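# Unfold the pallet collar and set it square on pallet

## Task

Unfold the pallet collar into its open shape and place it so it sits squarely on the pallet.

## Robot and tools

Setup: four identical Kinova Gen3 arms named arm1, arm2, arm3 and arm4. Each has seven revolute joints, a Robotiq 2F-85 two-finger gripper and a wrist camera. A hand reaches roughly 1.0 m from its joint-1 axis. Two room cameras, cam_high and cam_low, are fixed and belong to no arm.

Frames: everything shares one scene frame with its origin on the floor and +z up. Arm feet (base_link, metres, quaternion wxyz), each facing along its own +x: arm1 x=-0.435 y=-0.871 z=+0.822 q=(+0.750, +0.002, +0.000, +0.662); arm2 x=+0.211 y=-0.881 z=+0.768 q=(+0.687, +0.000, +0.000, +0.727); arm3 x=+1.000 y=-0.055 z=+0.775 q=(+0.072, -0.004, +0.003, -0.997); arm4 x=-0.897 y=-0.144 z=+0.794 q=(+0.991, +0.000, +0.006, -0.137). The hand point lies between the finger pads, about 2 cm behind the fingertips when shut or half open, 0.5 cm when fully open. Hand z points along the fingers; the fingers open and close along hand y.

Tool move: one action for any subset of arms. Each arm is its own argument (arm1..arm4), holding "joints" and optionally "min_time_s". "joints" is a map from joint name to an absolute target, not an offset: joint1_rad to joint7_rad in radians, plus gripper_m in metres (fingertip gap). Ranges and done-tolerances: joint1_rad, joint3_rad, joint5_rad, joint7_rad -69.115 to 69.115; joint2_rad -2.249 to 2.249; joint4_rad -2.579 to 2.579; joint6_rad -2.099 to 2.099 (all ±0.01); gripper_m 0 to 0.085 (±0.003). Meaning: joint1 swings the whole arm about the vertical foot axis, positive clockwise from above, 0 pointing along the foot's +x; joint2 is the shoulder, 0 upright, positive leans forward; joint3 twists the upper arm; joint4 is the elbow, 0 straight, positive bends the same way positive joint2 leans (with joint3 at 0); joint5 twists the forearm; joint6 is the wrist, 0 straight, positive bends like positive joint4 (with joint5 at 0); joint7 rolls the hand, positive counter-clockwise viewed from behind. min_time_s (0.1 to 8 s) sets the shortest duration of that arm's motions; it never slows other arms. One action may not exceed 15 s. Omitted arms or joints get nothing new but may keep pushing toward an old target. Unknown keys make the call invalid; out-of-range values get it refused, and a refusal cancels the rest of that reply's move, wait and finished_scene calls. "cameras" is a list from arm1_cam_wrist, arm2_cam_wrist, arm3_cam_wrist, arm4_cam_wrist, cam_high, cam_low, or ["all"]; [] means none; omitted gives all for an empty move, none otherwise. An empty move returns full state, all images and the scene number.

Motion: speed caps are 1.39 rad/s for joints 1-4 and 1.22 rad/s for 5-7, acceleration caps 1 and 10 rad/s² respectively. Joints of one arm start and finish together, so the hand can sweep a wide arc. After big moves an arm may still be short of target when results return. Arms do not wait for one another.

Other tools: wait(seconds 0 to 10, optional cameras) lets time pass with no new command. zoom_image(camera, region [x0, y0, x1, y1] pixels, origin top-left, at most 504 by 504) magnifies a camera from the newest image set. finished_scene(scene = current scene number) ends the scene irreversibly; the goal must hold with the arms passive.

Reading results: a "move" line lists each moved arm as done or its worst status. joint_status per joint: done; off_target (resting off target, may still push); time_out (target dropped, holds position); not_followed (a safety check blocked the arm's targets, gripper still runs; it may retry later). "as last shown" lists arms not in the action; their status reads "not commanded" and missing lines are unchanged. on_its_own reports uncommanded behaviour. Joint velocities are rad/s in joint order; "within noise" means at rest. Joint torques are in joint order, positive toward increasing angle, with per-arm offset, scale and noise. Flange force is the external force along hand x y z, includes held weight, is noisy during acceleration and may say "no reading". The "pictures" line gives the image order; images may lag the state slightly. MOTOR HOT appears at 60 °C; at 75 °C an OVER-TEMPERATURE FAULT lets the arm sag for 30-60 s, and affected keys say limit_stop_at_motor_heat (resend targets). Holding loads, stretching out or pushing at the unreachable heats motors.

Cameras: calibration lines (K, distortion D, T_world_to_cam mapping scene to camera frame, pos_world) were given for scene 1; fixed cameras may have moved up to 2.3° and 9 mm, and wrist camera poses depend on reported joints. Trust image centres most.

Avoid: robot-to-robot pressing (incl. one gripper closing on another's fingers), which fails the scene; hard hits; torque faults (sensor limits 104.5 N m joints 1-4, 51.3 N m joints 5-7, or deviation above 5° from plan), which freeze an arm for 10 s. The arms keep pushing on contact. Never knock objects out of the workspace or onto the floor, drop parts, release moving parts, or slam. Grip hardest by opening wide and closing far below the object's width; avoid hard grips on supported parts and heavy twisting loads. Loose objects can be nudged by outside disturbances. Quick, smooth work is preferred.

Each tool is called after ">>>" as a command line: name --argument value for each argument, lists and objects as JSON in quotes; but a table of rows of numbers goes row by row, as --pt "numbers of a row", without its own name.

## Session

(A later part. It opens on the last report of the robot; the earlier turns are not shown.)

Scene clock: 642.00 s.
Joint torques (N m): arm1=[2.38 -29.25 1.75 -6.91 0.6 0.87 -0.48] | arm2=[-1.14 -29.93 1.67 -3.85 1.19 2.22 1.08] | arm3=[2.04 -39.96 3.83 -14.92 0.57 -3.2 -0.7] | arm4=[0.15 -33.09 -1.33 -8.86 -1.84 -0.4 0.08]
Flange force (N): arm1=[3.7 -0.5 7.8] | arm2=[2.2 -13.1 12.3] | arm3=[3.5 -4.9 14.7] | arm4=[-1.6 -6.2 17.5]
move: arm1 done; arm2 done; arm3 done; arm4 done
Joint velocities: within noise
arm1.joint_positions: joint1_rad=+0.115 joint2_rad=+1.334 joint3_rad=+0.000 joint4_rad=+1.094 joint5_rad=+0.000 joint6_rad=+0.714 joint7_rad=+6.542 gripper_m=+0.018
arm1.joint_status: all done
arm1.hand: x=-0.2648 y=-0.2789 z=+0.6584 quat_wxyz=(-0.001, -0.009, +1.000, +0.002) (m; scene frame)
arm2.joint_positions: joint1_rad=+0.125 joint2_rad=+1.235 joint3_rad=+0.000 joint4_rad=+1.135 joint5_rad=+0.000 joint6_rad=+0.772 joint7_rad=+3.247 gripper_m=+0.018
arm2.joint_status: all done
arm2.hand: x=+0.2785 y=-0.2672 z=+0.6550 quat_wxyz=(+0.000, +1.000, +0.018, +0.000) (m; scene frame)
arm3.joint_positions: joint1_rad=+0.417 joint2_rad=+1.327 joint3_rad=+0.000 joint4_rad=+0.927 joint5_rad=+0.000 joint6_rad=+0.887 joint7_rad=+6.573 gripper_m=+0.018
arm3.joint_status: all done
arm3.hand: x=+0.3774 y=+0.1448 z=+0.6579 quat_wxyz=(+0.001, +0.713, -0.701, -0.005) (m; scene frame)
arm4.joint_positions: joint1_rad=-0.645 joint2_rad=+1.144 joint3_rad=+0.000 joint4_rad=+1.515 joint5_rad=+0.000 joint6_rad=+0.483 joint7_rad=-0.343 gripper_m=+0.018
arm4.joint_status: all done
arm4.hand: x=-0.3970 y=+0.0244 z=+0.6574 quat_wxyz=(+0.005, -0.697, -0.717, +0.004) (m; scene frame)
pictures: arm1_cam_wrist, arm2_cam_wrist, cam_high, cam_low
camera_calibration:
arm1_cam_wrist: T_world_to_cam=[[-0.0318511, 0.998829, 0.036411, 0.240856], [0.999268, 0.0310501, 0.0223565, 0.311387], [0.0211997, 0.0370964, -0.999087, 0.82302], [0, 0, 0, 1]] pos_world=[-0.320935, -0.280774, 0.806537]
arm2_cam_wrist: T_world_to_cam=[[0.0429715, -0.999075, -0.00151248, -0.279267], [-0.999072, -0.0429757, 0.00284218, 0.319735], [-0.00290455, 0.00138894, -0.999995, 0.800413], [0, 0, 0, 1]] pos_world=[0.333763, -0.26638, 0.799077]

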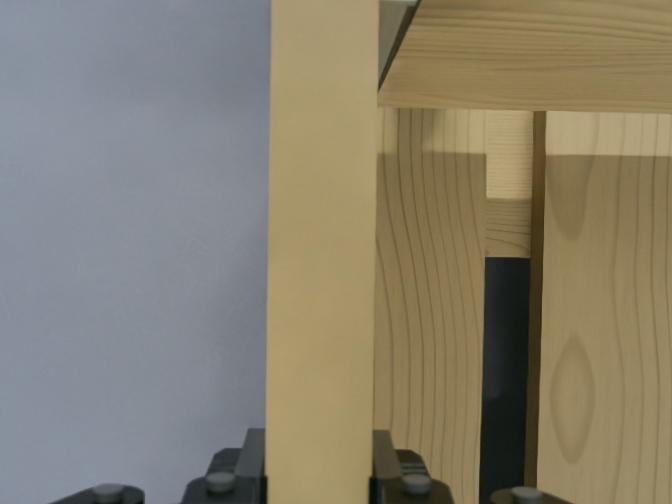

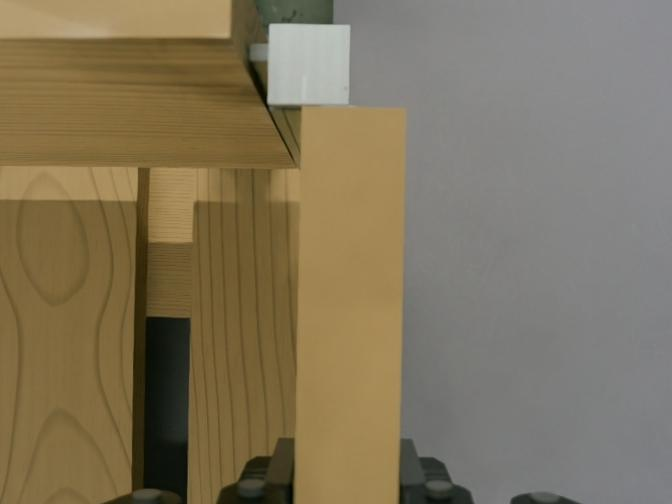

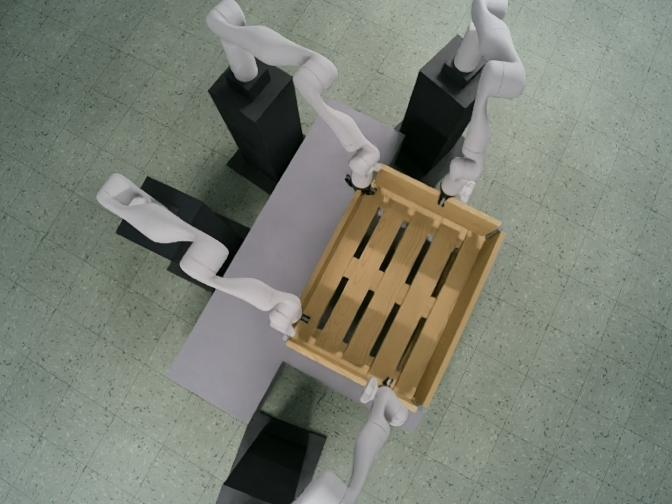

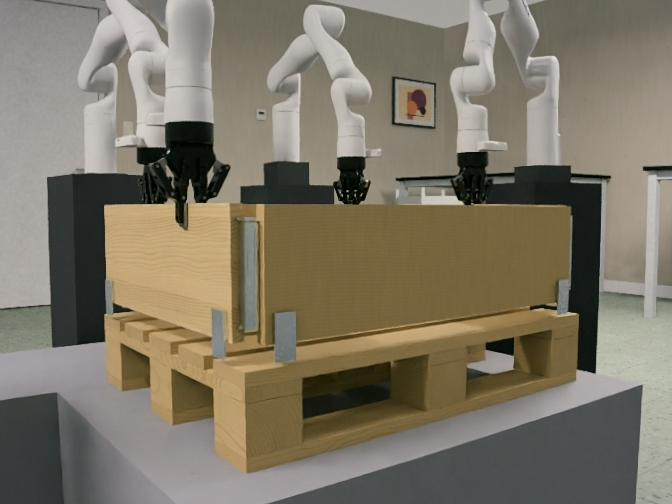

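>>> zoom_image --camera "cam_low" --region '[210, 300, 250, 350]'

>>> zoom_image --camera "cam_low" --region '[230, 330, 290, 390]'

>>> zoom_image --camera "cam_low" --region '[250, 200, 300, 250]'

>>> zoom_image --camera "cam_low" --region '[210, 195, 260, 245]'

>>> zoom_image --camera "cam_low" --region '[90, 195, 130, 235]'

>>> zoom_image --camera "cam_low" --region '[550, 195, 590, 235]'

Scaled by 10.080 from the camera's 672x504 image, which has a finer 960x720 frame.

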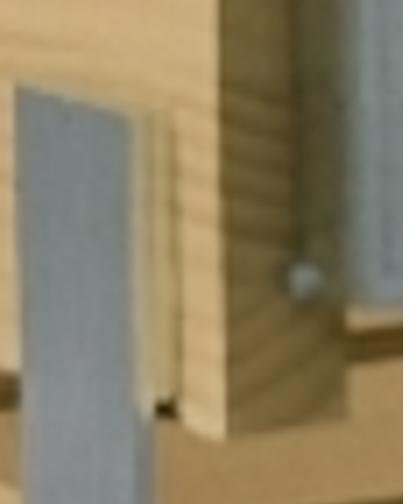

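Scaled by 8.400 from the camera's 672x504 image, which has a finer 960x720 frame.

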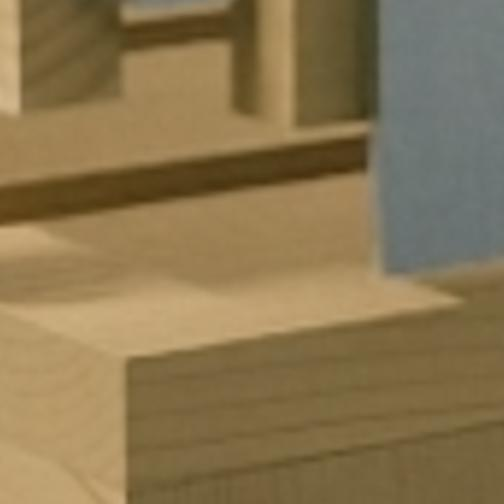

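Scaled by 10.080 from the camera's 672x504 image, which has a finer 960x720 frame.

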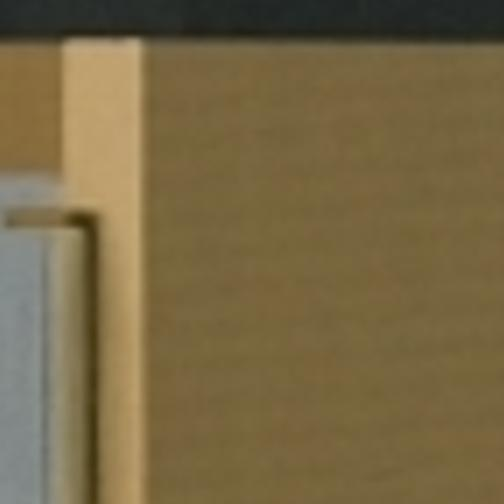

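Scaled by 10.080 from the camera's 672x504 image, which has a finer 960x720 frame.

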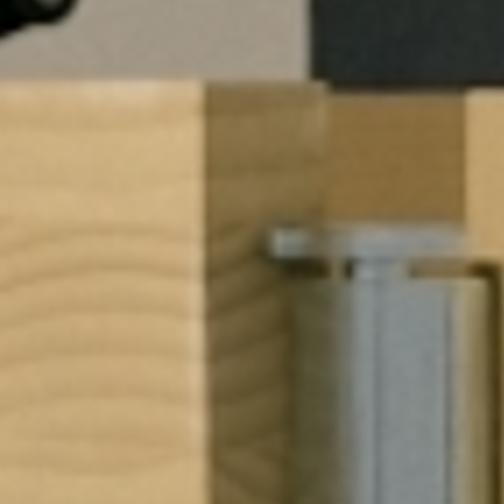

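Scaled by 12.600 from the camera's 672x504 image, which has a finer 960x720 frame.

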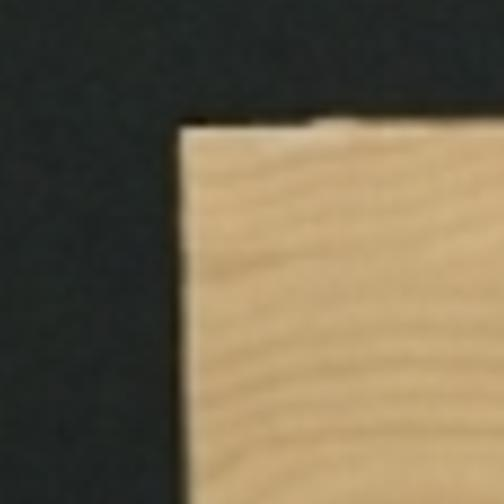

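Scaled by 12.600 from the camera's 672x504 image, which has a finer 960x720 frame.

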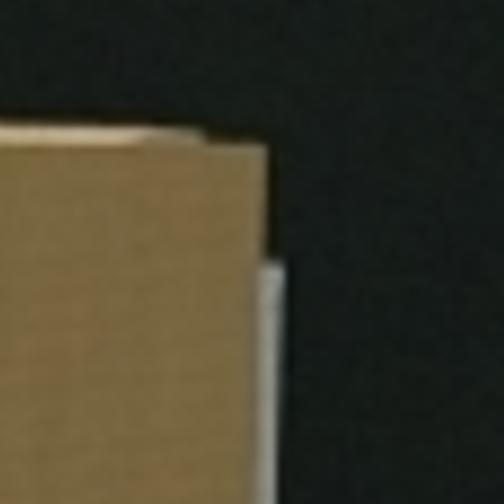

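>>> move --arm1 '{"joints": {"joint1_rad": 0.111, "joint2_rad": 1.342, "joint4_rad": 1.0689, "joint6_rad": 0.7307, "joint7_rad": 6.5328}, "min_time_s": 1.2}' --arm2 '{"joints": {"joint1_rad": 0.1221, "joint2_rad": 1.2395, "joint4_rad": 1.1221, "joint6_rad": 0.78, "joint7_rad": 3.2392}, "min_time_s": 1.2}' --arm3 '{"joints": {"joint1_rad": 0.4212, "joint2_rad": 1.3275, "joint4_rad": 0.9262, "joint6_rad": 0.8879, "joint7_rad": 6.5714}, "min_time_s": 1.2}' --arm4 '{"joints": {"joint1_rad": -0.6554, "joint2_rad": 1.1393, "joint4_rad": 1.5093, "joint6_rad": 0.493, "joint7_rad": -0.3581}, "min_time_s": 1.2}' --cameras '["cam_low", "cam_high", "arm3_cam_wrist", "arm4_cam_wrist"]'

>>> zoom_image --camera "cam_low" --region '[210, 300, 250, 350]'

>>> zoom_image --camera "cam_low" --region '[230, 330, 290, 390]'

>>> zoom_image --camera "cam_low" --region '[90, 260, 140, 330]'

>>> zoom_image --camera "cam_low" --region '[545, 265, 595, 335]'

Scene clock: 680.93 s.
Joint torques (N m): arm1=[2.38 -24.55 1.96 -6.14 0.77 0.52 -0.46] | arm2=[-0.62 -30.53 2.3 -3.12 1.39 3.11 1.06] | arm3=[3.78 -37.79 5.14 -13.57 1.05 -2.66 -0.86] | arm4=[0.63 -36.69 0.22 -8.65 -1.36 0.23 -0.07]
Flange force (N): arm1=[4.5 -3.2 -1.3] | arm2=[1.6 -15.4 14.9] | arm3=[5.4 -3.0 12.3] | arm4=[0.0 -3.1 26.0]
move: arm1 done; arm2 done; arm3 done; arm4 done
Joint velocities: within noise
arm1.joint_positions: joint1_rad=+0.111 joint2_rad=+1.342 joint3_rad=+0.000 joint4_rad=+1.069 joint5_rad=+0.000 joint6_rad=+0.731 joint7_rad=+6.533 gripper_m=+0.018
arm1.joint_status: all done
arm1.hand: x=-0.2663 y=-0.2735 z=+0.6585 quat_wxyz=(-0.001, -0.007, +1.000, +0.002) (m; scene frame)
arm2.joint_positions: joint1_rad=+0.122 joint2_rad=+1.240 joint3_rad=+0.000 joint4_rad=+1.122 joint5_rad=+0.000 joint6_rad=+0.780 joint7_rad=+3.239 gripper_m=+0.018
arm2.joint_status: all done
arm2.hand: x=+0.2771 y=-0.2646 z=+0.6551 quat_wxyz=(+0.000, +1.000, +0.016, +0.000) (m; scene frame)
arm3.joint_positions: joint1_rad=+0.421 joint2_rad=+1.327 joint3_rad=+0.000 joint4_rad=+0.926 joint5_rad=+0.000 joint6_rad=+0.888 joint7_rad=+6.571 gripper_m=+0.018
arm3.joint_status: all done
arm3.hand: x=+0.3780 y=+0.1472 z=+0.6579 quat_wxyz=(+0.001, +0.711, -0.703, -0.005) (m; scene frame)
arm4.joint_positions: joint1_rad=-0.655 joint2_rad=+1.139 joint3_rad=+0.000 joint4_rad=+1.509 joint5_rad=+0.000 joint6_rad=+0.493 joint7_rad=-0.358 gripper_m=+0.018
arm4.joint_status: all done
arm4.hand: x=-0.3969 y=+0.0304 z=+0.6605 quat_wxyz=(+0.005, -0.699, -0.715, +0.004) (m; scene frame)
pictures: arm3_cam_wrist, arm4_cam_wrist, cam_high, cam_low
camera_calibration:
arm3_cam_wrist: T_world_to_cam=[[-0.999712, -0.0225699, 0.00821631, 0.374987], [-0.0224114, 0.99957, 0.0188997, -0.0986335], [-0.00863934, 0.0187101, -0.999788, 0.805786], [0, 0, 0, 1]] pos_world=[0.37963, 0.0919782, 0.804398]
arm4_cam_wrist: T_world_to_cam=[[0.999616, 0.0268507, -0.00690651, 0.398775], [0.0268286, -0.999635, -0.00326536, 0.0939251], [-0.00699166, 0.00307881, -0.999971, 0.80642], [0, 0, 0, 1]] pos_world=[-0.395503, 0.0807006, 0.809457]

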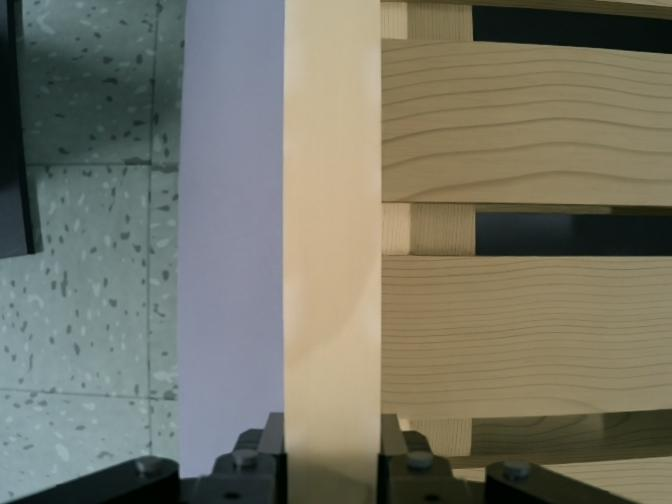

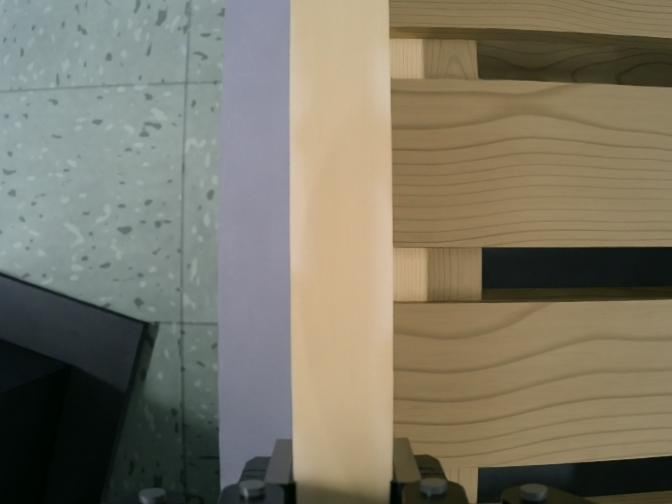

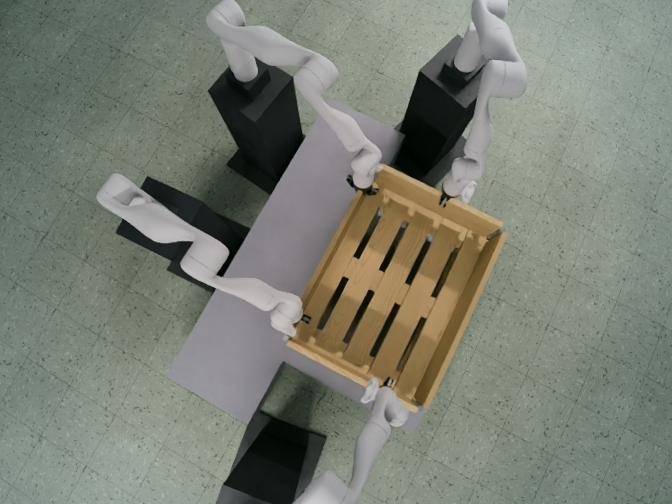

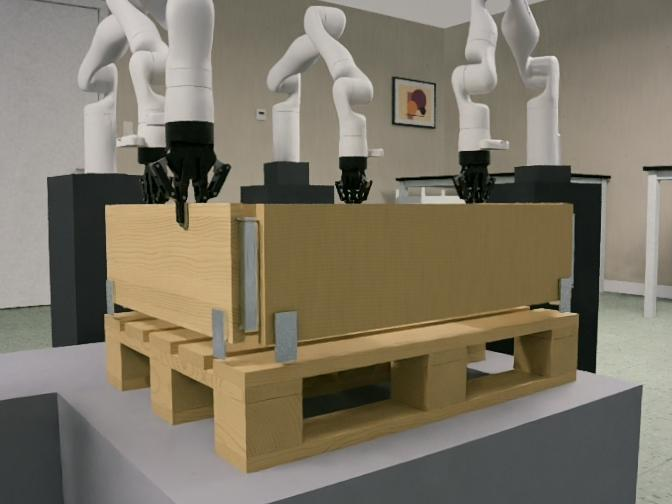

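Scaled by 10.080 from the camera's 672x504 image, which has a finer 960x720 frame.

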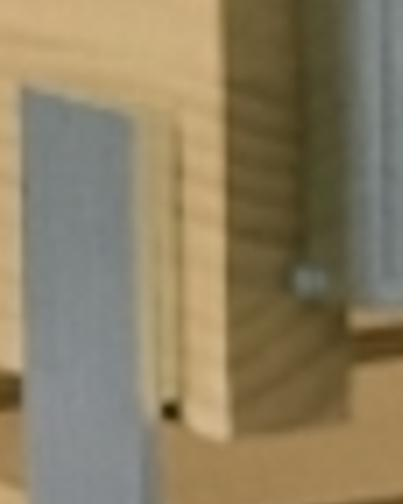

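Scaled by 8.400 from the camera's 672x504 image, which has a finer 960x720 frame.

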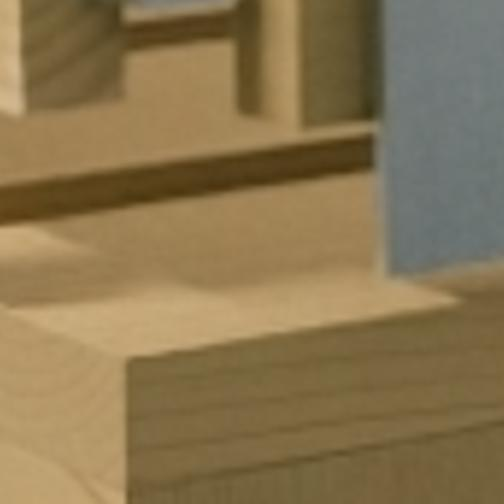

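Scaled by 7.200 from the camera's 672x504 image, which has a finer 960x720 frame.

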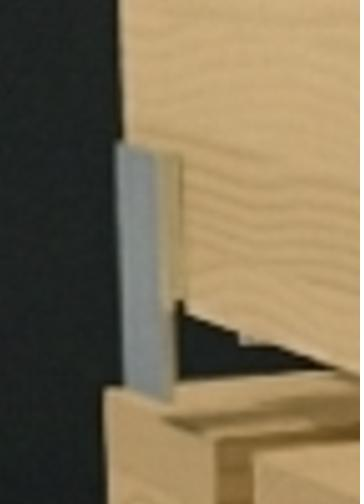

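Scaled by 7.200 from the camera's 672x504 image, which has a finer 960x720 frame.

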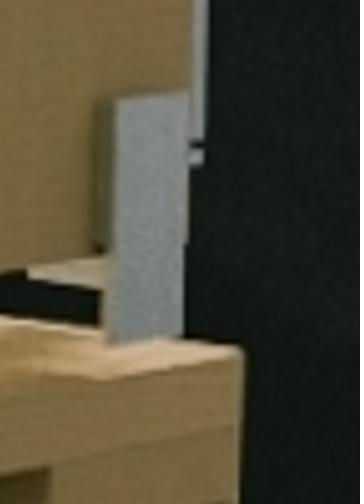

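>>> move --arm1 '{"joints": {"joint1_rad": 0.1073, "joint2_rad": 1.3665, "joint4_rad": 1.0535, "joint6_rad": 0.7216, "joint7_rad": 6.5267}, "min_time_s": 1.5}' --arm2 '{"joints": {"joint1_rad": 0.1186, "joint2_rad": 1.2614, "joint4_rad": 1.115, "joint6_rad": 0.7652, "joint7_rad": 3.2332}, "min_time_s": 1.5}' --arm3 '{"joints": {"joint1_rad": 0.4191, "joint2_rad": 1.3519, "joint4_rad": 0.91, "joint6_rad": 0.8797, "joint7_rad": 6.5668}, "min_time_s": 1.5}' --arm4 '{"joints": {"joint1_rad": -0.6582, "joint2_rad": 1.1669, "joint4_rad": 1.5017, "joint6_rad": 0.473, "joint7_rad": -0.3634}, "min_time_s": 1.5}' --cameras '["cam_low"]'

>>> zoom_image --camera "cam_low" --region '[195, 300, 315, 400]'

>>> zoom_image --camera "cam_low" --region '[90, 260, 140, 330]'

>>> zoom_image --camera "cam_low" --region '[545, 265, 595, 335]'

Scene clock: 692.40 s.
Joint torques (N m): arm1=[2.16 -27.56 1.33 -6.83 0.3 0.33 -0.67] | arm2=[-0.88 -31.64 1.85 -4.72 1.09 1.64 0.94] | arm3=[2.52 -39.33 4.15 -14.46 0.67 -3.09 -0.73] | arm4=[-1.8 -36.16 -2.87 -10.01 -2.04 -0.77 -0.04]
Flange force (N): arm1=[3.2 -1.5 3.6] | arm2=[1.9 -13.2 14.2] | arm3=[4.1 -4.5 13.7] | arm4=[-5.6 -5.7 22.1]
move: arm1 done; arm2 done; arm3 done; arm4 done
Joint velocities: within noise
arm1.joint_positions: joint1_rad=+0.107 joint2_rad=+1.367 joint3_rad=+0.000 joint4_rad=+1.054 joint5_rad=+0.000 joint6_rad=+0.722 joint7_rad=+6.527 gripper_m=+0.018
arm1.joint_status: all done
arm1.hand: x=-0.2687 y=-0.2730 z=+0.6462 quat_wxyz=(-0.001, -0.006, +1.000, +0.002) (m; scene frame)
arm2.joint_positions: joint1_rad=+0.118 joint2_rad=+1.262 joint3_rad=+0.000 joint4_rad=+1.115 joint5_rad=+0.000 joint6_rad=+0.765 joint7_rad=+3.233 gripper_m=+0.018
arm2.joint_status: all done
arm2.hand: x=+0.2749 y=-0.2648 z=+0.6430 quat_wxyz=(+0.000, +1.000, +0.015, +0.000) (m; scene frame)
arm3.joint_positions: joint1_rad=+0.419 joint2_rad=+1.352 joint3_rad=+0.000 joint4_rad=+0.910 joint5_rad=+0.000 joint6_rad=+0.880 joint7_rad=+6.567 gripper_m=+0.018
arm3.joint_status: all done
arm3.hand: x=+0.3767 y=+0.1462 z=+0.6459 quat_wxyz=(+0.001, +0.710, -0.704, -0.005) (m; scene frame)
arm4.joint_positions: joint1_rad=-0.658 joint2_rad=+1.167 joint3_rad=+0.000 joint4_rad=+1.502 joint5_rad=+0.000 joint6_rad=+0.473 joint7_rad=-0.363 gripper_m=+0.018
arm4.joint_status: all done
arm4.hand: x=-0.3984 y=+0.0314 z=+0.6469 quat_wxyz=(+0.005, -0.700, -0.714, +0.004) (m; scene frame)
pictures: cam_low

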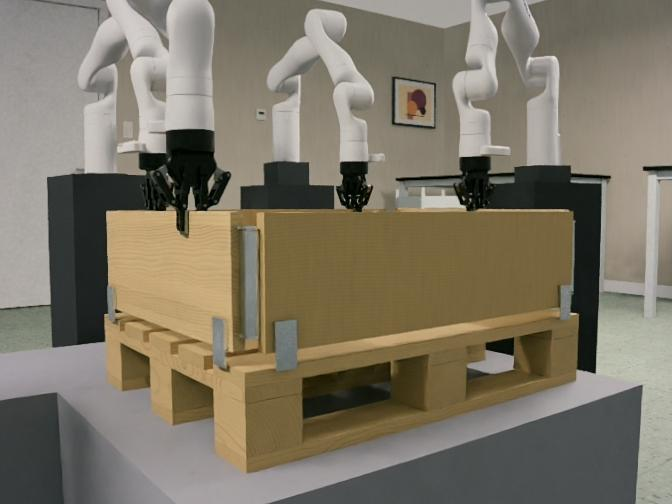

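Scaled by 4.200 from the camera's 672x504 image, which has a finer 960x720 frame.

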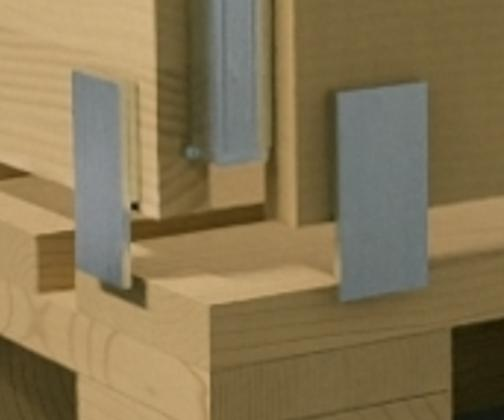

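Scaled by 7.200 from the camera's 672x504 image, which has a finer 960x720 frame.

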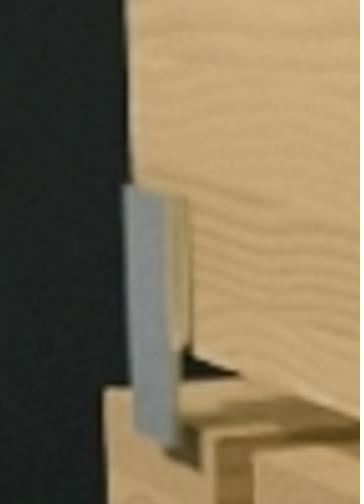

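Scaled by 7.200 from the camera's 672x504 image, which has a finer 960x720 frame.

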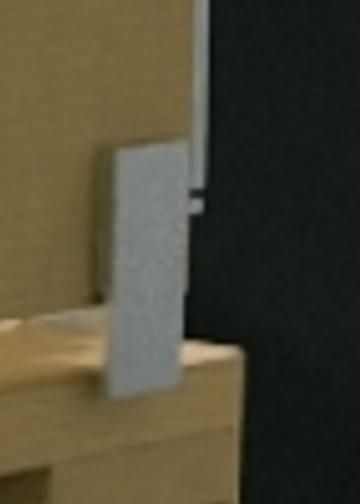

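>>> move --arm1 '{"joints": {"joint2_rad": 1.3871, "joint4_rad": 1.0399, "joint6_rad": 0.7146}, "min_time_s": 1.5}' --arm2 '{"joints": {"joint2_rad": 1.2806, "joint4_rad": 1.1063, "joint6_rad": 0.7547}, "min_time_s": 1.5}' --arm3 '{"joints": {"joint2_rad": 1.3712, "joint4_rad": 0.8991, "joint6_rad": 0.8713}, "min_time_s": 1.5}' --arm4 '{"joints": {"joint2_rad": 1.1892, "joint4_rad": 1.4922, "joint6_rad": 0.4602}, "min_time_s": 1.5}' --cameras '["cam_low"]'

Scene clock: 700.60 s.
Joint torques (N m): arm1=[1.58 -28.19 0.88 -7.59 0.1 -0.16 -0.72] | arm2=[0.04 -30.45 2.75 -3.81 1.31 1.89 0.89] | arm3=[3.42 -40.11 4.9 -14.79 0.93 -3.23 -0.84] | arm4=[-1.56 -34.5 -3.1 -8.99 -2.13 -0.58 -0.05]
Flange force (N): arm1=[2.7 -3.3 3.3] | arm2=[0.7 -14.6 13.0] | arm3=[5.3 -4.4 14.5] | arm4=[-4.9 -4.9 19.2]
move: arm1 done; arm2 done; arm3 done; arm4 done
Joint velocities: within noise
arm1.joint_positions: joint1_rad=+0.107 joint2_rad=+1.387 joint3_rad=+0.000 joint4_rad=+1.040 joint5_rad=+0.000 joint6_rad=+0.715 joint7_rad=+6.527 gripper_m=+0.018
arm1.joint_status: all done
arm1.hand: x=-0.2686 y=-0.2728 z=+0.6366 quat_wxyz=(-0.001, -0.006, +1.000, +0.002) (m; scene frame)
arm2.joint_positions: joint1_rad=+0.119 joint2_rad=+1.281 joint3_rad=+0.000 joint4_rad=+1.106 joint5_rad=+0.000 joint6_rad=+0.755 joint7_rad=+3.233 gripper_m=+0.018
arm2.joint_status: all done
arm2.hand: x=+0.2749 y=-0.2648 z=+0.6331 quat_wxyz=(+0.000, +1.000, +0.015, +0.000) (m; scene frame)
arm3.joint_positions: joint1_rad=+0.419 joint2_rad=+1.371 joint3_rad=+0.000 joint4_rad=+0.899 joint5_rad=+0.000 joint6_rad=+0.871 joint7_rad=+6.567 gripper_m=+0.018
arm3.joint_status: all done
arm3.hand: x=+0.3767 y=+0.1463 z=+0.6359 quat_wxyz=(+0.001, +0.710, -0.704, -0.005) (m; scene frame)
arm4.joint_positions: joint1_rad=-0.658 joint2_rad=+1.189 joint3_rad=+0.000 joint4_rad=+1.492 joint5_rad=+0.000 joint6_rad=+0.460 joint7_rad=-0.363 gripper_m=+0.018
arm4.joint_status: all done
arm4.hand: x=-0.3985 y=+0.0315 z=+0.6365 quat_wxyz=(+0.005, -0.700, -0.714, +0.004) (m; scene frame)
pictures: cam_low

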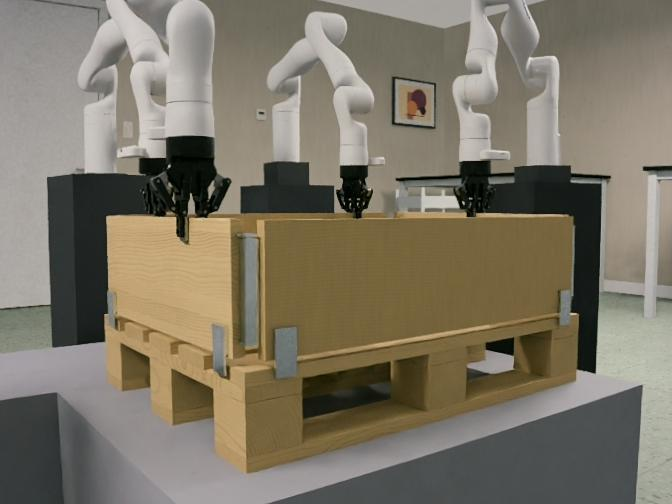

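>>> move --arm1 '{"joints": {"joint2_rad": 1.4082, "joint4_rad": 1.0253, "joint6_rad": 0.7081}, "min_time_s": 1.5}' --arm2 '{"joints": {"joint2_rad": 1.3002, "joint4_rad": 1.0966, "joint6_rad": 0.7448}, "min_time_s": 1.5}' --arm3 '{"joints": {"joint2_rad": 1.3909, "joint4_rad": 0.8871, "joint6_rad": 0.8636}, "min_time_s": 1.5}' --arm4 '{"joints": {"joint2_rad": 1.2107, "joint4_rad": 1.4824, "joint6_rad": 0.4485}, "min_time_s": 1.5}' --cameras '["cam_low", "arm1_cam_wrist", "arm2_cam_wrist", "arm3_cam_wrist", "arm4_cam_wrist"]'

>>> zoom_image --camera "cam_low" --region '[100, 280, 350, 400]'

>>> zoom_image --camera "cam_low" --region '[400, 260, 600, 360]'

Scene clock: 704.77 s.
Joint torques (N m): arm1=[1.58 -27.88 0.88 -7.59 0.09 -0.25 -0.74] | arm2=[0.3 -30.27 3.06 -3.6 1.47 1.94 0.92] | arm3=[3.74 -40.05 5.15 -14.59 1 -3.11 -0.88] | arm4=[-1.82 -34.55 -3.4 -8.63 -2.26 -0.43 -0.14]
Flange force (N): arm1=[2.8 -3.9 2.4] | arm2=[0.2 -14.7 13.0] | arm3=[5.7 -4.3 14.4] | arm4=[-5.4 -4.4 19.5]
move: arm1 done; arm2 done; arm3 done; arm4 done
Joint velocities: within noise
arm1.joint_positions: joint1_rad=+0.107 joint2_rad=+1.408 joint3_rad=+0.000 joint4_rad=+1.025 joint5_rad=+0.000 joint6_rad=+0.708 joint7_rad=+6.527 gripper_m=+0.018
arm1.joint_status: all done
arm1.hand: x=-0.2686 y=-0.2727 z=+0.6265 quat_wxyz=(-0.001, -0.006, +1.000, +0.002) (m; scene frame)
arm2.joint_positions: joint1_rad=+0.119 joint2_rad=+1.300 joint3_rad=+0.000 joint4_rad=+1.097 joint5_rad=+0.000 joint6_rad=+0.745 joint7_rad=+3.233 gripper_m=+0.018
arm2.joint_status: all done
arm2.hand: x=+0.2749 y=-0.2648 z=+0.6231 quat_wxyz=(+0.000, +1.000, +0.015, +0.000) (m; scene frame)
arm3.joint_positions: joint1_rad=+0.419 joint2_rad=+1.391 joint3_rad=+0.000 joint4_rad=+0.887 joint5_rad=+0.000 joint6_rad=+0.864 joint7_rad=+6.567 gripper_m=+0.018
arm3.joint_status: all done
arm3.hand: x=+0.3766 y=+0.1463 z=+0.6259 quat_wxyz=(+0.001, +0.710, -0.704, -0.005) (m; scene frame)
arm4.joint_positions: joint1_rad=-0.658 joint2_rad=+1.211 joint3_rad=+0.000 joint4_rad=+1.482 joint5_rad=+0.000 joint6_rad=+0.449 joint7_rad=-0.363 gripper_m=+0.018
arm4.joint_status: all done
arm4.hand: x=-0.3987 y=+0.0315 z=+0.6265 quat_wxyz=(+0.005, -0.700, -0.714, +0.004) (m; scene frame)
pictures: arm1_cam_wrist, arm2_cam_wrist, arm3_cam_wrist, arm4_cam_wrist, cam_low
camera_calibration:
arm1_cam_wrist: T_world_to_cam=[[-0.0242527, 0.999041, 0.0364422, 0.237802], [0.999475, 0.0234483, 0.0223409, 0.313685], [0.021465, 0.0369649, -0.999086, 0.791034], [0, 0, 0, 1]] pos_world=[-0.324733, -0.27417, 0.774637]
arm2_cam_wrist: T_world_to_cam=[[0.0353724, -0.999373, -0.00165083, -0.27452], [-0.99937, -0.0353771, 0.00285808, 0.318405], [-0.00291469, 0.00154869, -0.999995, 0.768445], [0, 0, 0, 1]] pos_world=[0.330155, -0.264273, 0.767077]
arm3_cam_wrist: T_world_to_cam=[[-0.999763, -0.0201686, 0.00817038, 0.373567], [-0.0200115, 0.999622, 0.018875, -0.0979562], [-0.00854797, 0.0187071, -0.999788, 0.773765], [0, 0, 0, 1]] pos_world=[0.378132, 0.0909786, 0.772398]
arm4_cam_wrist: T_world_to_cam=[[0.999676, 0.0244518, -0.00701964, 0.400433], [0.0244297, -0.999696, -0.0032218, 0.0939735], [-0.00709629, 0.00304927, -0.99997, 0.772267], [0, 0, 0, 1]] pos_world=[-0.397118, 0.0817988, 0.775357]

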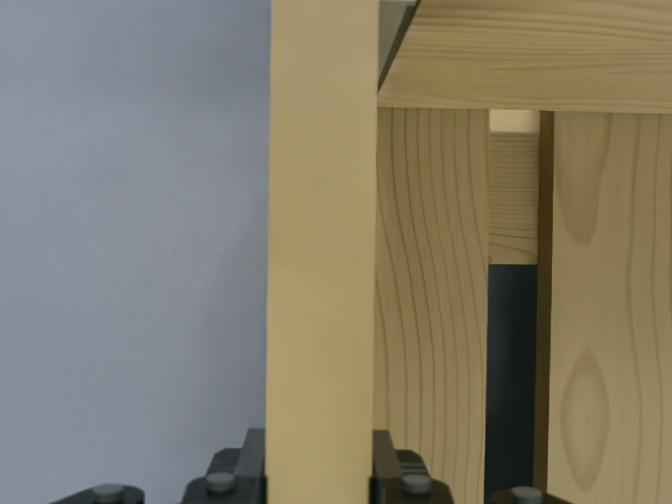

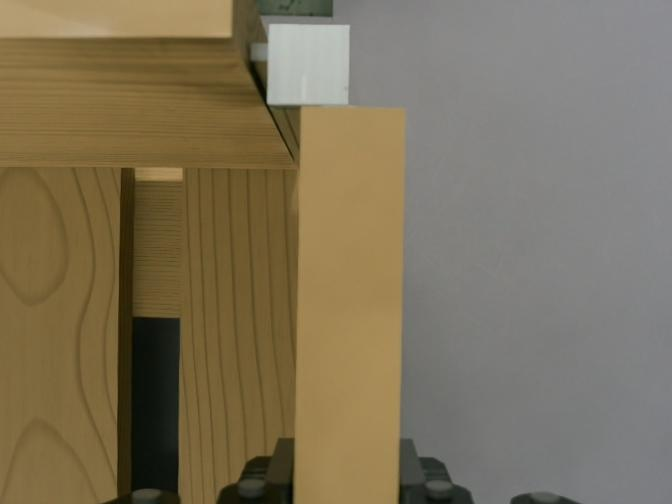

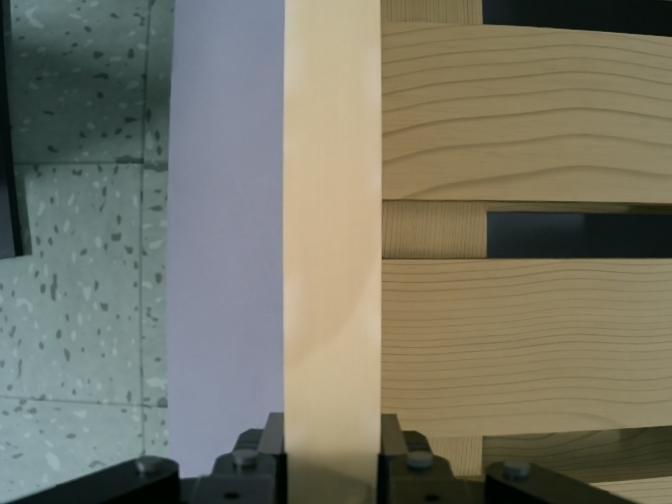

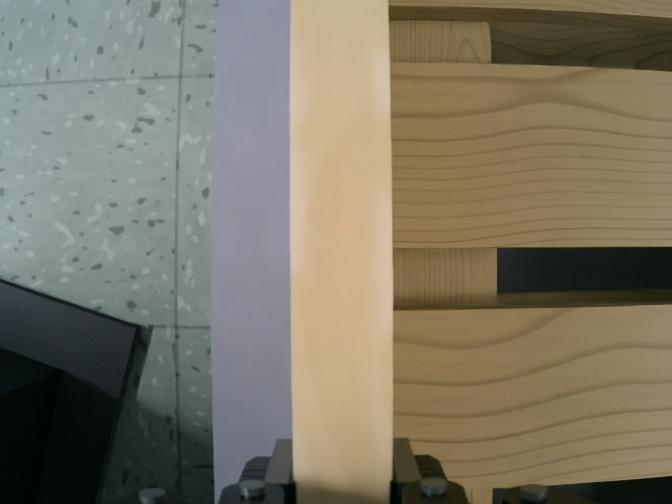

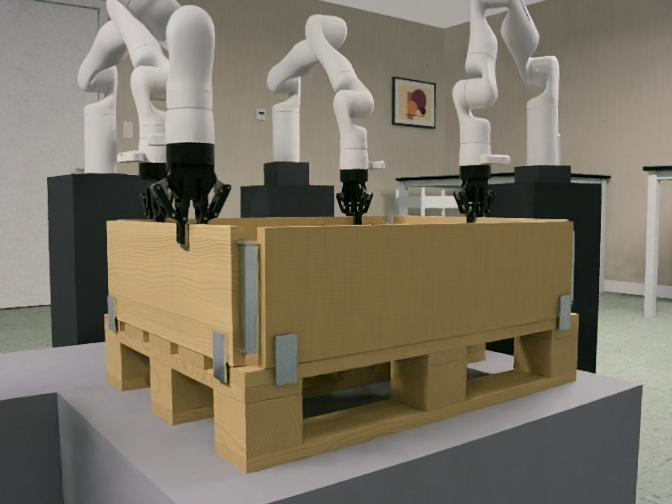

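Scaled by 2.016 from the camera's 672x504 image, which has a finer 960x720 frame.

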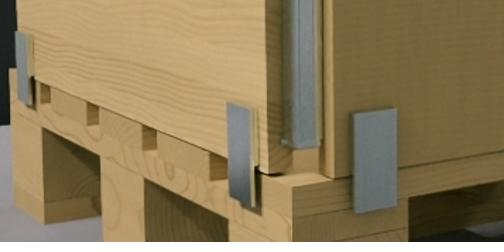

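Scaled by 2.520 from the camera's 672x504 image, which has a finer 960x720 frame.

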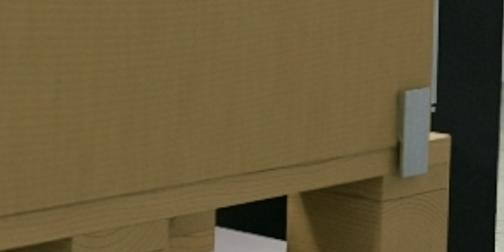

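>>> move --arm1 '{"joints": {"joint2_rad": 1.4146, "joint4_rad": 1.0208, "joint6_rad": 0.7062}, "min_time_s": 1}' --arm2 '{"joints": {"joint2_rad": 1.3061, "joint4_rad": 1.0936, "joint6_rad": 0.7419}, "min_time_s": 1}' --arm3 '{"joints": {"joint2_rad": 1.3969, "joint4_rad": 0.8834, "joint6_rad": 0.8613}, "min_time_s": 1}' --arm4 '{"joints": {"joint2_rad": 1.2172, "joint4_rad": 1.4794, "joint6_rad": 0.445}, "min_time_s": 1}' --cameras '["cam_low"]'

>>> zoom_image --camera "cam_low" --region '[180, 320, 310, 400]'

>>> zoom_image --camera "cam_low" --region '[400, 290, 600, 360]'

>>> zoom_image --camera "cam_low" --region '[90, 290, 220, 390]'

Scene clock: 708.87 s.
Joint torques (N m): arm1=[2.31 -30.35 1.38 -7.39 0.17 0.51 -0.79] | arm2=[0.2 -26.73 2.6 -3.48 1.32 1.04 0.88] | arm3=[0.87 -29.98 2.69 -13.03 0.05 -5.39 -0.87] | arm4=[-2.52 -27.68 -3.76 -10.04 -2.06 -2.63 0.04]
Flange force (N): arm1=[3.1 -1.0 8.3] | arm2=[0.0 -12.0 5.3] | arm3=[2.9 -9.7 -5.4] | arm4=[-8.4 -10.1 0.6]
move: arm1 done; arm2 done; arm3 done; arm4 done
Joint velocities: within noise
arm1.joint_positions: joint1_rad=+0.107 joint2_rad=+1.415 joint3_rad=+0.000 joint4_rad=+1.021 joint5_rad=+0.000 joint6_rad=+0.706 joint7_rad=+6.527 gripper_m=+0.018
arm1.joint_status: all done
arm1.hand: x=-0.2686 y=-0.2728 z=+0.6235 quat_wxyz=(-0.001, -0.006, +1.000, +0.002) (m; scene frame)
arm2.joint_positions: joint1_rad=+0.119 joint2_rad=+1.306 joint3_rad=+0.000 joint4_rad=+1.094 joint5_rad=+0.000 joint6_rad=+0.742 joint7_rad=+3.233 gripper_m=+0.018
arm2.joint_status: all done
arm2.hand: x=+0.2749 y=-0.2648 z=+0.6201 quat_wxyz=(+0.000, +1.000, +0.015, +0.000) (m; scene frame)
arm3.joint_positions: joint1_rad=+0.419 joint2_rad=+1.397 joint3_rad=+0.000 joint4_rad=+0.883 joint5_rad=+0.000 joint6_rad=+0.861 joint7_rad=+6.567 gripper_m=+0.018
arm3.joint_status: all done
arm3.hand: x=+0.3766 y=+0.1463 z=+0.6229 quat_wxyz=(+0.001, +0.710, -0.704, -0.005) (m; scene frame)
arm4.joint_positions: joint1_rad=-0.658 joint2_rad=+1.217 joint3_rad=+0.000 joint4_rad=+1.479 joint5_rad=+0.000 joint6_rad=+0.445 joint7_rad=-0.363 gripper_m=+0.018
arm4.joint_status: all done
arm4.hand: x=-0.3987 y=+0.0315 z=+0.6234 quat_wxyz=(+0.005, -0.700, -0.714, +0.004) (m; scene frame)
pictures: cam_low

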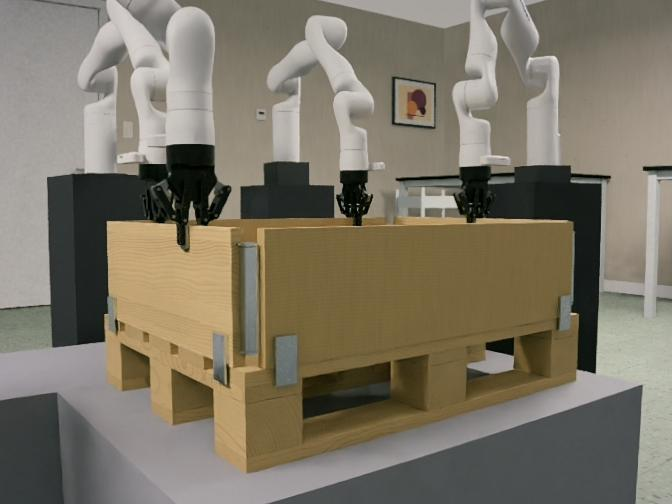

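Scaled by 3.877 from the camera's 672x504 image, which has a finer 960x720 frame.

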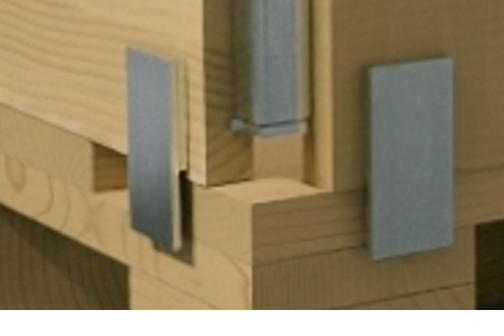

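Scaled by 2.520 from the camera's 672x504 image, which has a finer 960x720 frame.

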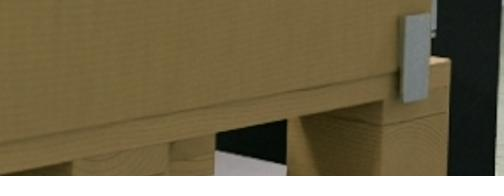

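Scaled by 3.877 from the camera's 672x504 image, which has a finer 960x720 frame.

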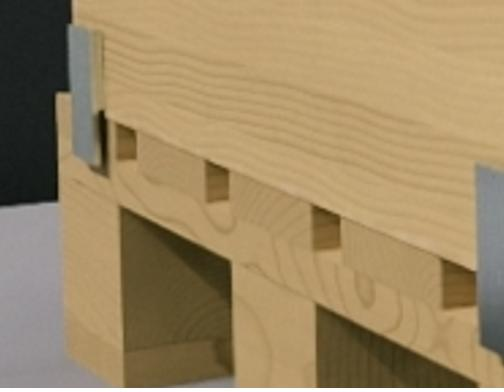

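>>> move --arm1 '{"joints": {"joint2_rad": 1.4199, "joint4_rad": 1.0171, "joint6_rad": 0.7046}, "min_time_s": 1}' --arm2 '{"joints": {"joint2_rad": 1.311, "joint4_rad": 1.0912, "joint6_rad": 0.7395}, "min_time_s": 1}' --cameras '["cam_low"]'

Scene clock: 711.40 s.
Joint torques (N m): arm1=[4.43 2.52 2.58 -7.66 0.91 -8.87 -0.62] | arm2=[0.97 3.28 2.99 -1.13 1.71 -6.1 0.94] | arm3=[0.74 -29.86 2.62 -12.74 -0.01 -5.18 -0.9] | arm4=[-0.84 -28.83 -1.77 -8.87 -1.58 -1.67 0.03]
Flange force (N): arm1=[14.1 -25.5 -67.4] | arm2=[-3.5 5.0 -58.2] | arm3=[2.4 -9.1 -5.1] | arm4=[-4.5 -8.3 5.4]
move: arm1 done; arm2 done
Joint velocities: within noise
arm1.joint_positions: joint1_rad=+0.107 joint2_rad=+1.420 joint3_rad=+0.000 joint4_rad=+1.017 joint5_rad=+0.000 joint6_rad=+0.705 joint7_rad=+6.527 gripper_m=+0.018
arm1.joint_status: all done
arm1.hand: x=-0.2686 y=-0.2728 z=+0.6209 quat_wxyz=(-0.001, -0.006, +1.000, +0.002) (m; scene frame)
arm2.joint_positions: joint1_rad=+0.119 joint2_rad=+1.311 joint3_rad=+0.000 joint4_rad=+1.091 joint5_rad=+0.000 joint6_rad=+0.739 joint7_rad=+3.233 gripper_m=+0.018
arm2.joint_status: all done
arm2.hand: x=+0.2749 y=-0.2648 z=+0.6176 quat_wxyz=(+0.000, +1.000, +0.015, +0.000) (m; scene frame)
arm3, arm4: as last shown
arm4.hand: x=-0.3987 y=+0.0316 z=+0.6234 quat_wxyz=(+0.005, -0.700, -0.714, +0.004) (m; scene frame)
pictures: cam_low

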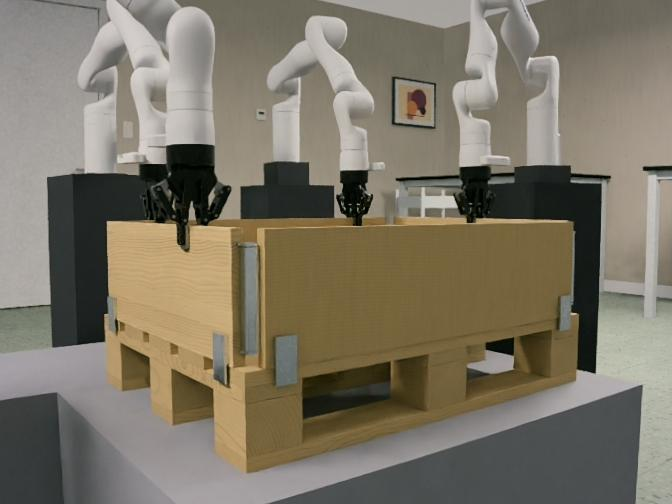

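>>> move --arm1 '{"joints": {"joint2_rad": 1.4153, "joint4_rad": 1.0203, "joint6_rad": 0.706}, "min_time_s": 0.6}' --arm2 '{"joints": {"joint2_rad": 1.3064, "joint4_rad": 1.0934, "joint6_rad": 0.7417}, "min_time_s": 0.6}'

>>> move --arm1 '{"joints": {"gripper_m": 0.035}, "min_time_s": 1}' --arm2 '{"joints": {"gripper_m": 0.035}, "min_time_s": 1}' --arm3 '{"joints": {"gripper_m": 0.035}, "min_time_s": 1}' --arm4 '{"joints": {"gripper_m": 0.035}, "min_time_s": 1}' --cameras '["cam_low", "cam_high"]'

>>> zoom_image --camera "cam_low" --region '[180, 320, 310, 400]'

>>> zoom_image --camera "cam_low" --region '[90, 290, 220, 390]'

>>> zoom_image --camera "cam_low" --region '[460, 270, 600, 350]'

>>> zoom_image --camera "cam_high" --region '[260, 140, 520, 430]'

Scene clock: 714.77 s.
Joint torques (N m): arm1=[1.48 -24.42 0.65 -6.17 0.09 -0.04 -0.63] | arm2=[-0.95 -26.45 1.55 -2.37 0.99 1.85 0.94] | arm3=[1.45 -30.13 3.23 -12.82 0.3 -5.18 -0.87] | arm4=[-2.7 -28.54 -4.02 -10.23 -2.18 -2.66 -0.11]
Flange force (N): arm1=[2.7 -3.2 -2.7] | arm2=[2.1 -14.3 6.7] | arm3=[3.5 -8.7 -4.7] | arm4=[-8.8 -9.7 2.2]
move: arm1 done; arm2 done
Joint velocities: within noise
arm1.joint_positions: joint1_rad=+0.107 joint2_rad=+1.415 joint3_rad=+0.000 joint4_rad=+1.020 joint5_rad=+0.000 joint6_rad=+0.706 joint7_rad=+6.527 gripper_m=+0.018
arm1.joint_status: all done
arm1.hand: x=-0.2686 y=-0.2728 z=+0.6231 quat_wxyz=(-0.001, -0.006, +1.000, +0.002) (m; scene frame)
arm2.joint_positions: joint1_rad=+0.119 joint2_rad=+1.307 joint3_rad=+0.000 joint4_rad=+1.093 joint5_rad=+0.000 joint6_rad=+0.742 joint7_rad=+3.233 gripper_m=+0.018
arm2.joint_status: all done
arm2.hand: x=+0.2749 y=-0.2648 z=+0.6198 quat_wxyz=(+0.000, +1.000, +0.015, +0.000) (m; scene frame)
arm3, arm4: as last shown
arm4.hand: x=-0.3987 y=+0.0315 z=+0.6234 quat_wxyz=(+0.005, -0.700, -0.714, +0.004) (m; scene frame)
pictures: none

Scene clock: 715.60 s.
Joint torques (N m): arm1=[1.4 -25.49 1 -6.36 0.5 0.38 -0.34] | arm2=[-0.92 -26.43 1.16 -4.74 0.16 0 0.06] | arm3=[0.37 -24.41 1.65 -5.91 -0.27 -0.33 -0.22] | arm4=[1.51 -22.2 2.34 -3.69 -0.2 0.66 0.25]
Flange force (N): arm1=[3.2 -3.8 -0.5] | arm2=[2.7 -8.1 2.4] | arm3=[-0.7 1.7 -3.8] | arm4=[2.2 -3.3 -0.9]
move: arm1 done; arm2 done; arm3 done; arm4 done
Joint velocities: within noise
arm1.joint_positions: joint1_rad=+0.107 joint2_rad=+1.415 joint3_rad=+0.000 joint4_rad=+1.020 joint5_rad=+0.000 joint6_rad=+0.706 joint7_rad=+6.527 gripper_m=+0.035
arm1.joint_status: all done
arm1.hand: x=-0.2686 y=-0.2728 z=+0.6231 quat_wxyz=(-0.001, -0.006, +1.000, +0.002) (m; scene frame)
arm2.joint_positions: joint1_rad=+0.119 joint2_rad=+1.306 joint3_rad=+0.000 joint4_rad=+1.093 joint5_rad=+0.000 joint6_rad=+0.742 joint7_rad=+3.233 gripper_m=+0.035
arm2.joint_status: all done
arm2.hand: x=+0.2750 y=-0.2647 z=+0.6200 quat_wxyz=(+0.000, +1.000, +0.015, +0.000) (m; scene frame)
arm3.joint_positions: joint1_rad=+0.419 joint2_rad=+1.397 joint3_rad=+0.000 joint4_rad=+0.883 joint5_rad=+0.000 joint6_rad=+0.861 joint7_rad=+6.567 gripper_m=+0.035
arm3.joint_status: all done
arm3.hand: x=+0.3766 y=+0.1463 z=+0.6229 quat_wxyz=(+0.001, +0.710, -0.704, -0.005) (m; scene frame)
arm4.joint_positions: joint1_rad=-0.658 joint2_rad=+1.217 joint3_rad=+0.000 joint4_rad=+1.479 joint5_rad=+0.000 joint6_rad=+0.445 joint7_rad=-0.363 gripper_m=+0.035
arm4.joint_status: all done
arm4.hand: x=-0.3987 y=+0.0316 z=+0.6234 quat_wxyz=(+0.005, -0.700, -0.714, +0.004) (m; scene frame)
pictures: cam_high, cam_low

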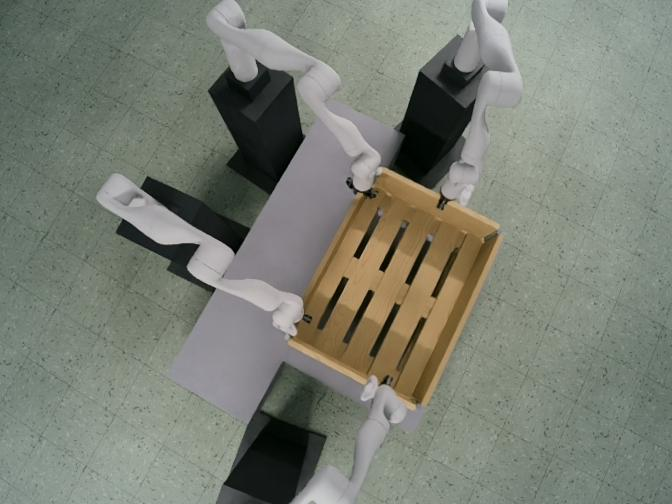

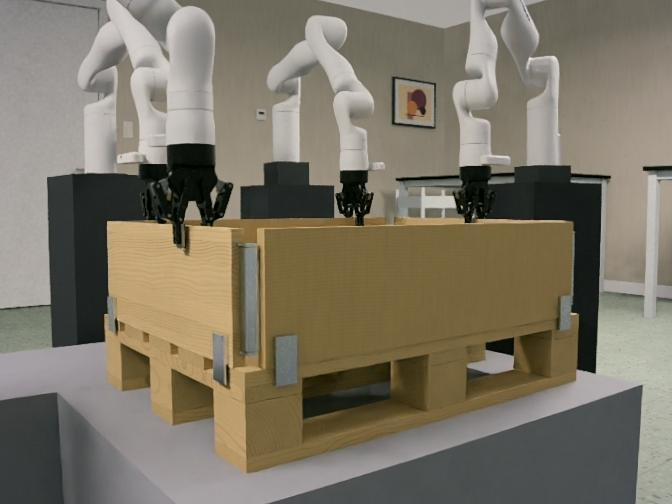

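Scaled by 3.877 from the camera's 672x504 image, which has a finer 960x720 frame.

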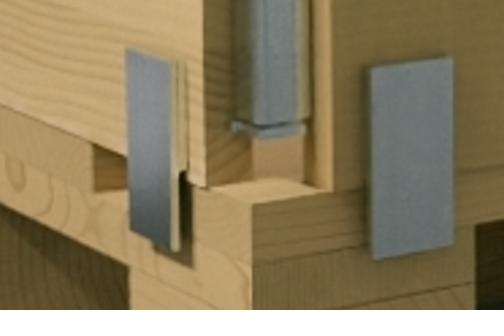

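Scaled by 3.877 from the camera's 672x504 image, which has a finer 960x720 frame.

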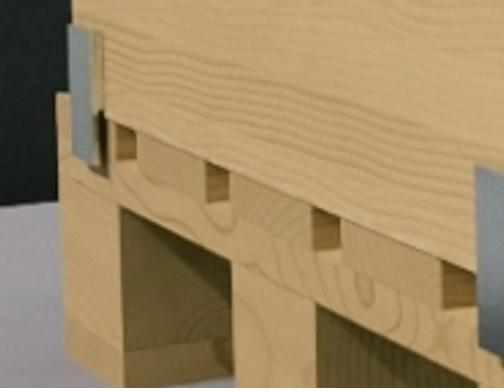

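Scaled by 3.600 from the camera's 672x504 image, which has a finer 960x720 frame.

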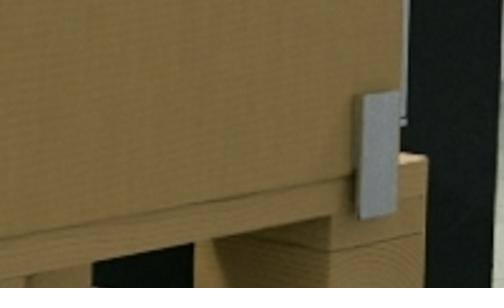

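Scaled by 1.738 from the camera's 672x504 image, which has a finer 960x720 frame.

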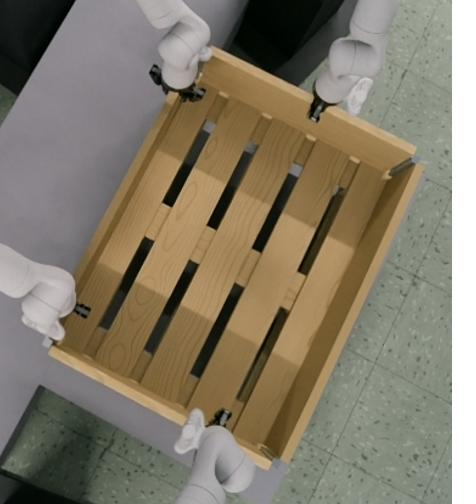

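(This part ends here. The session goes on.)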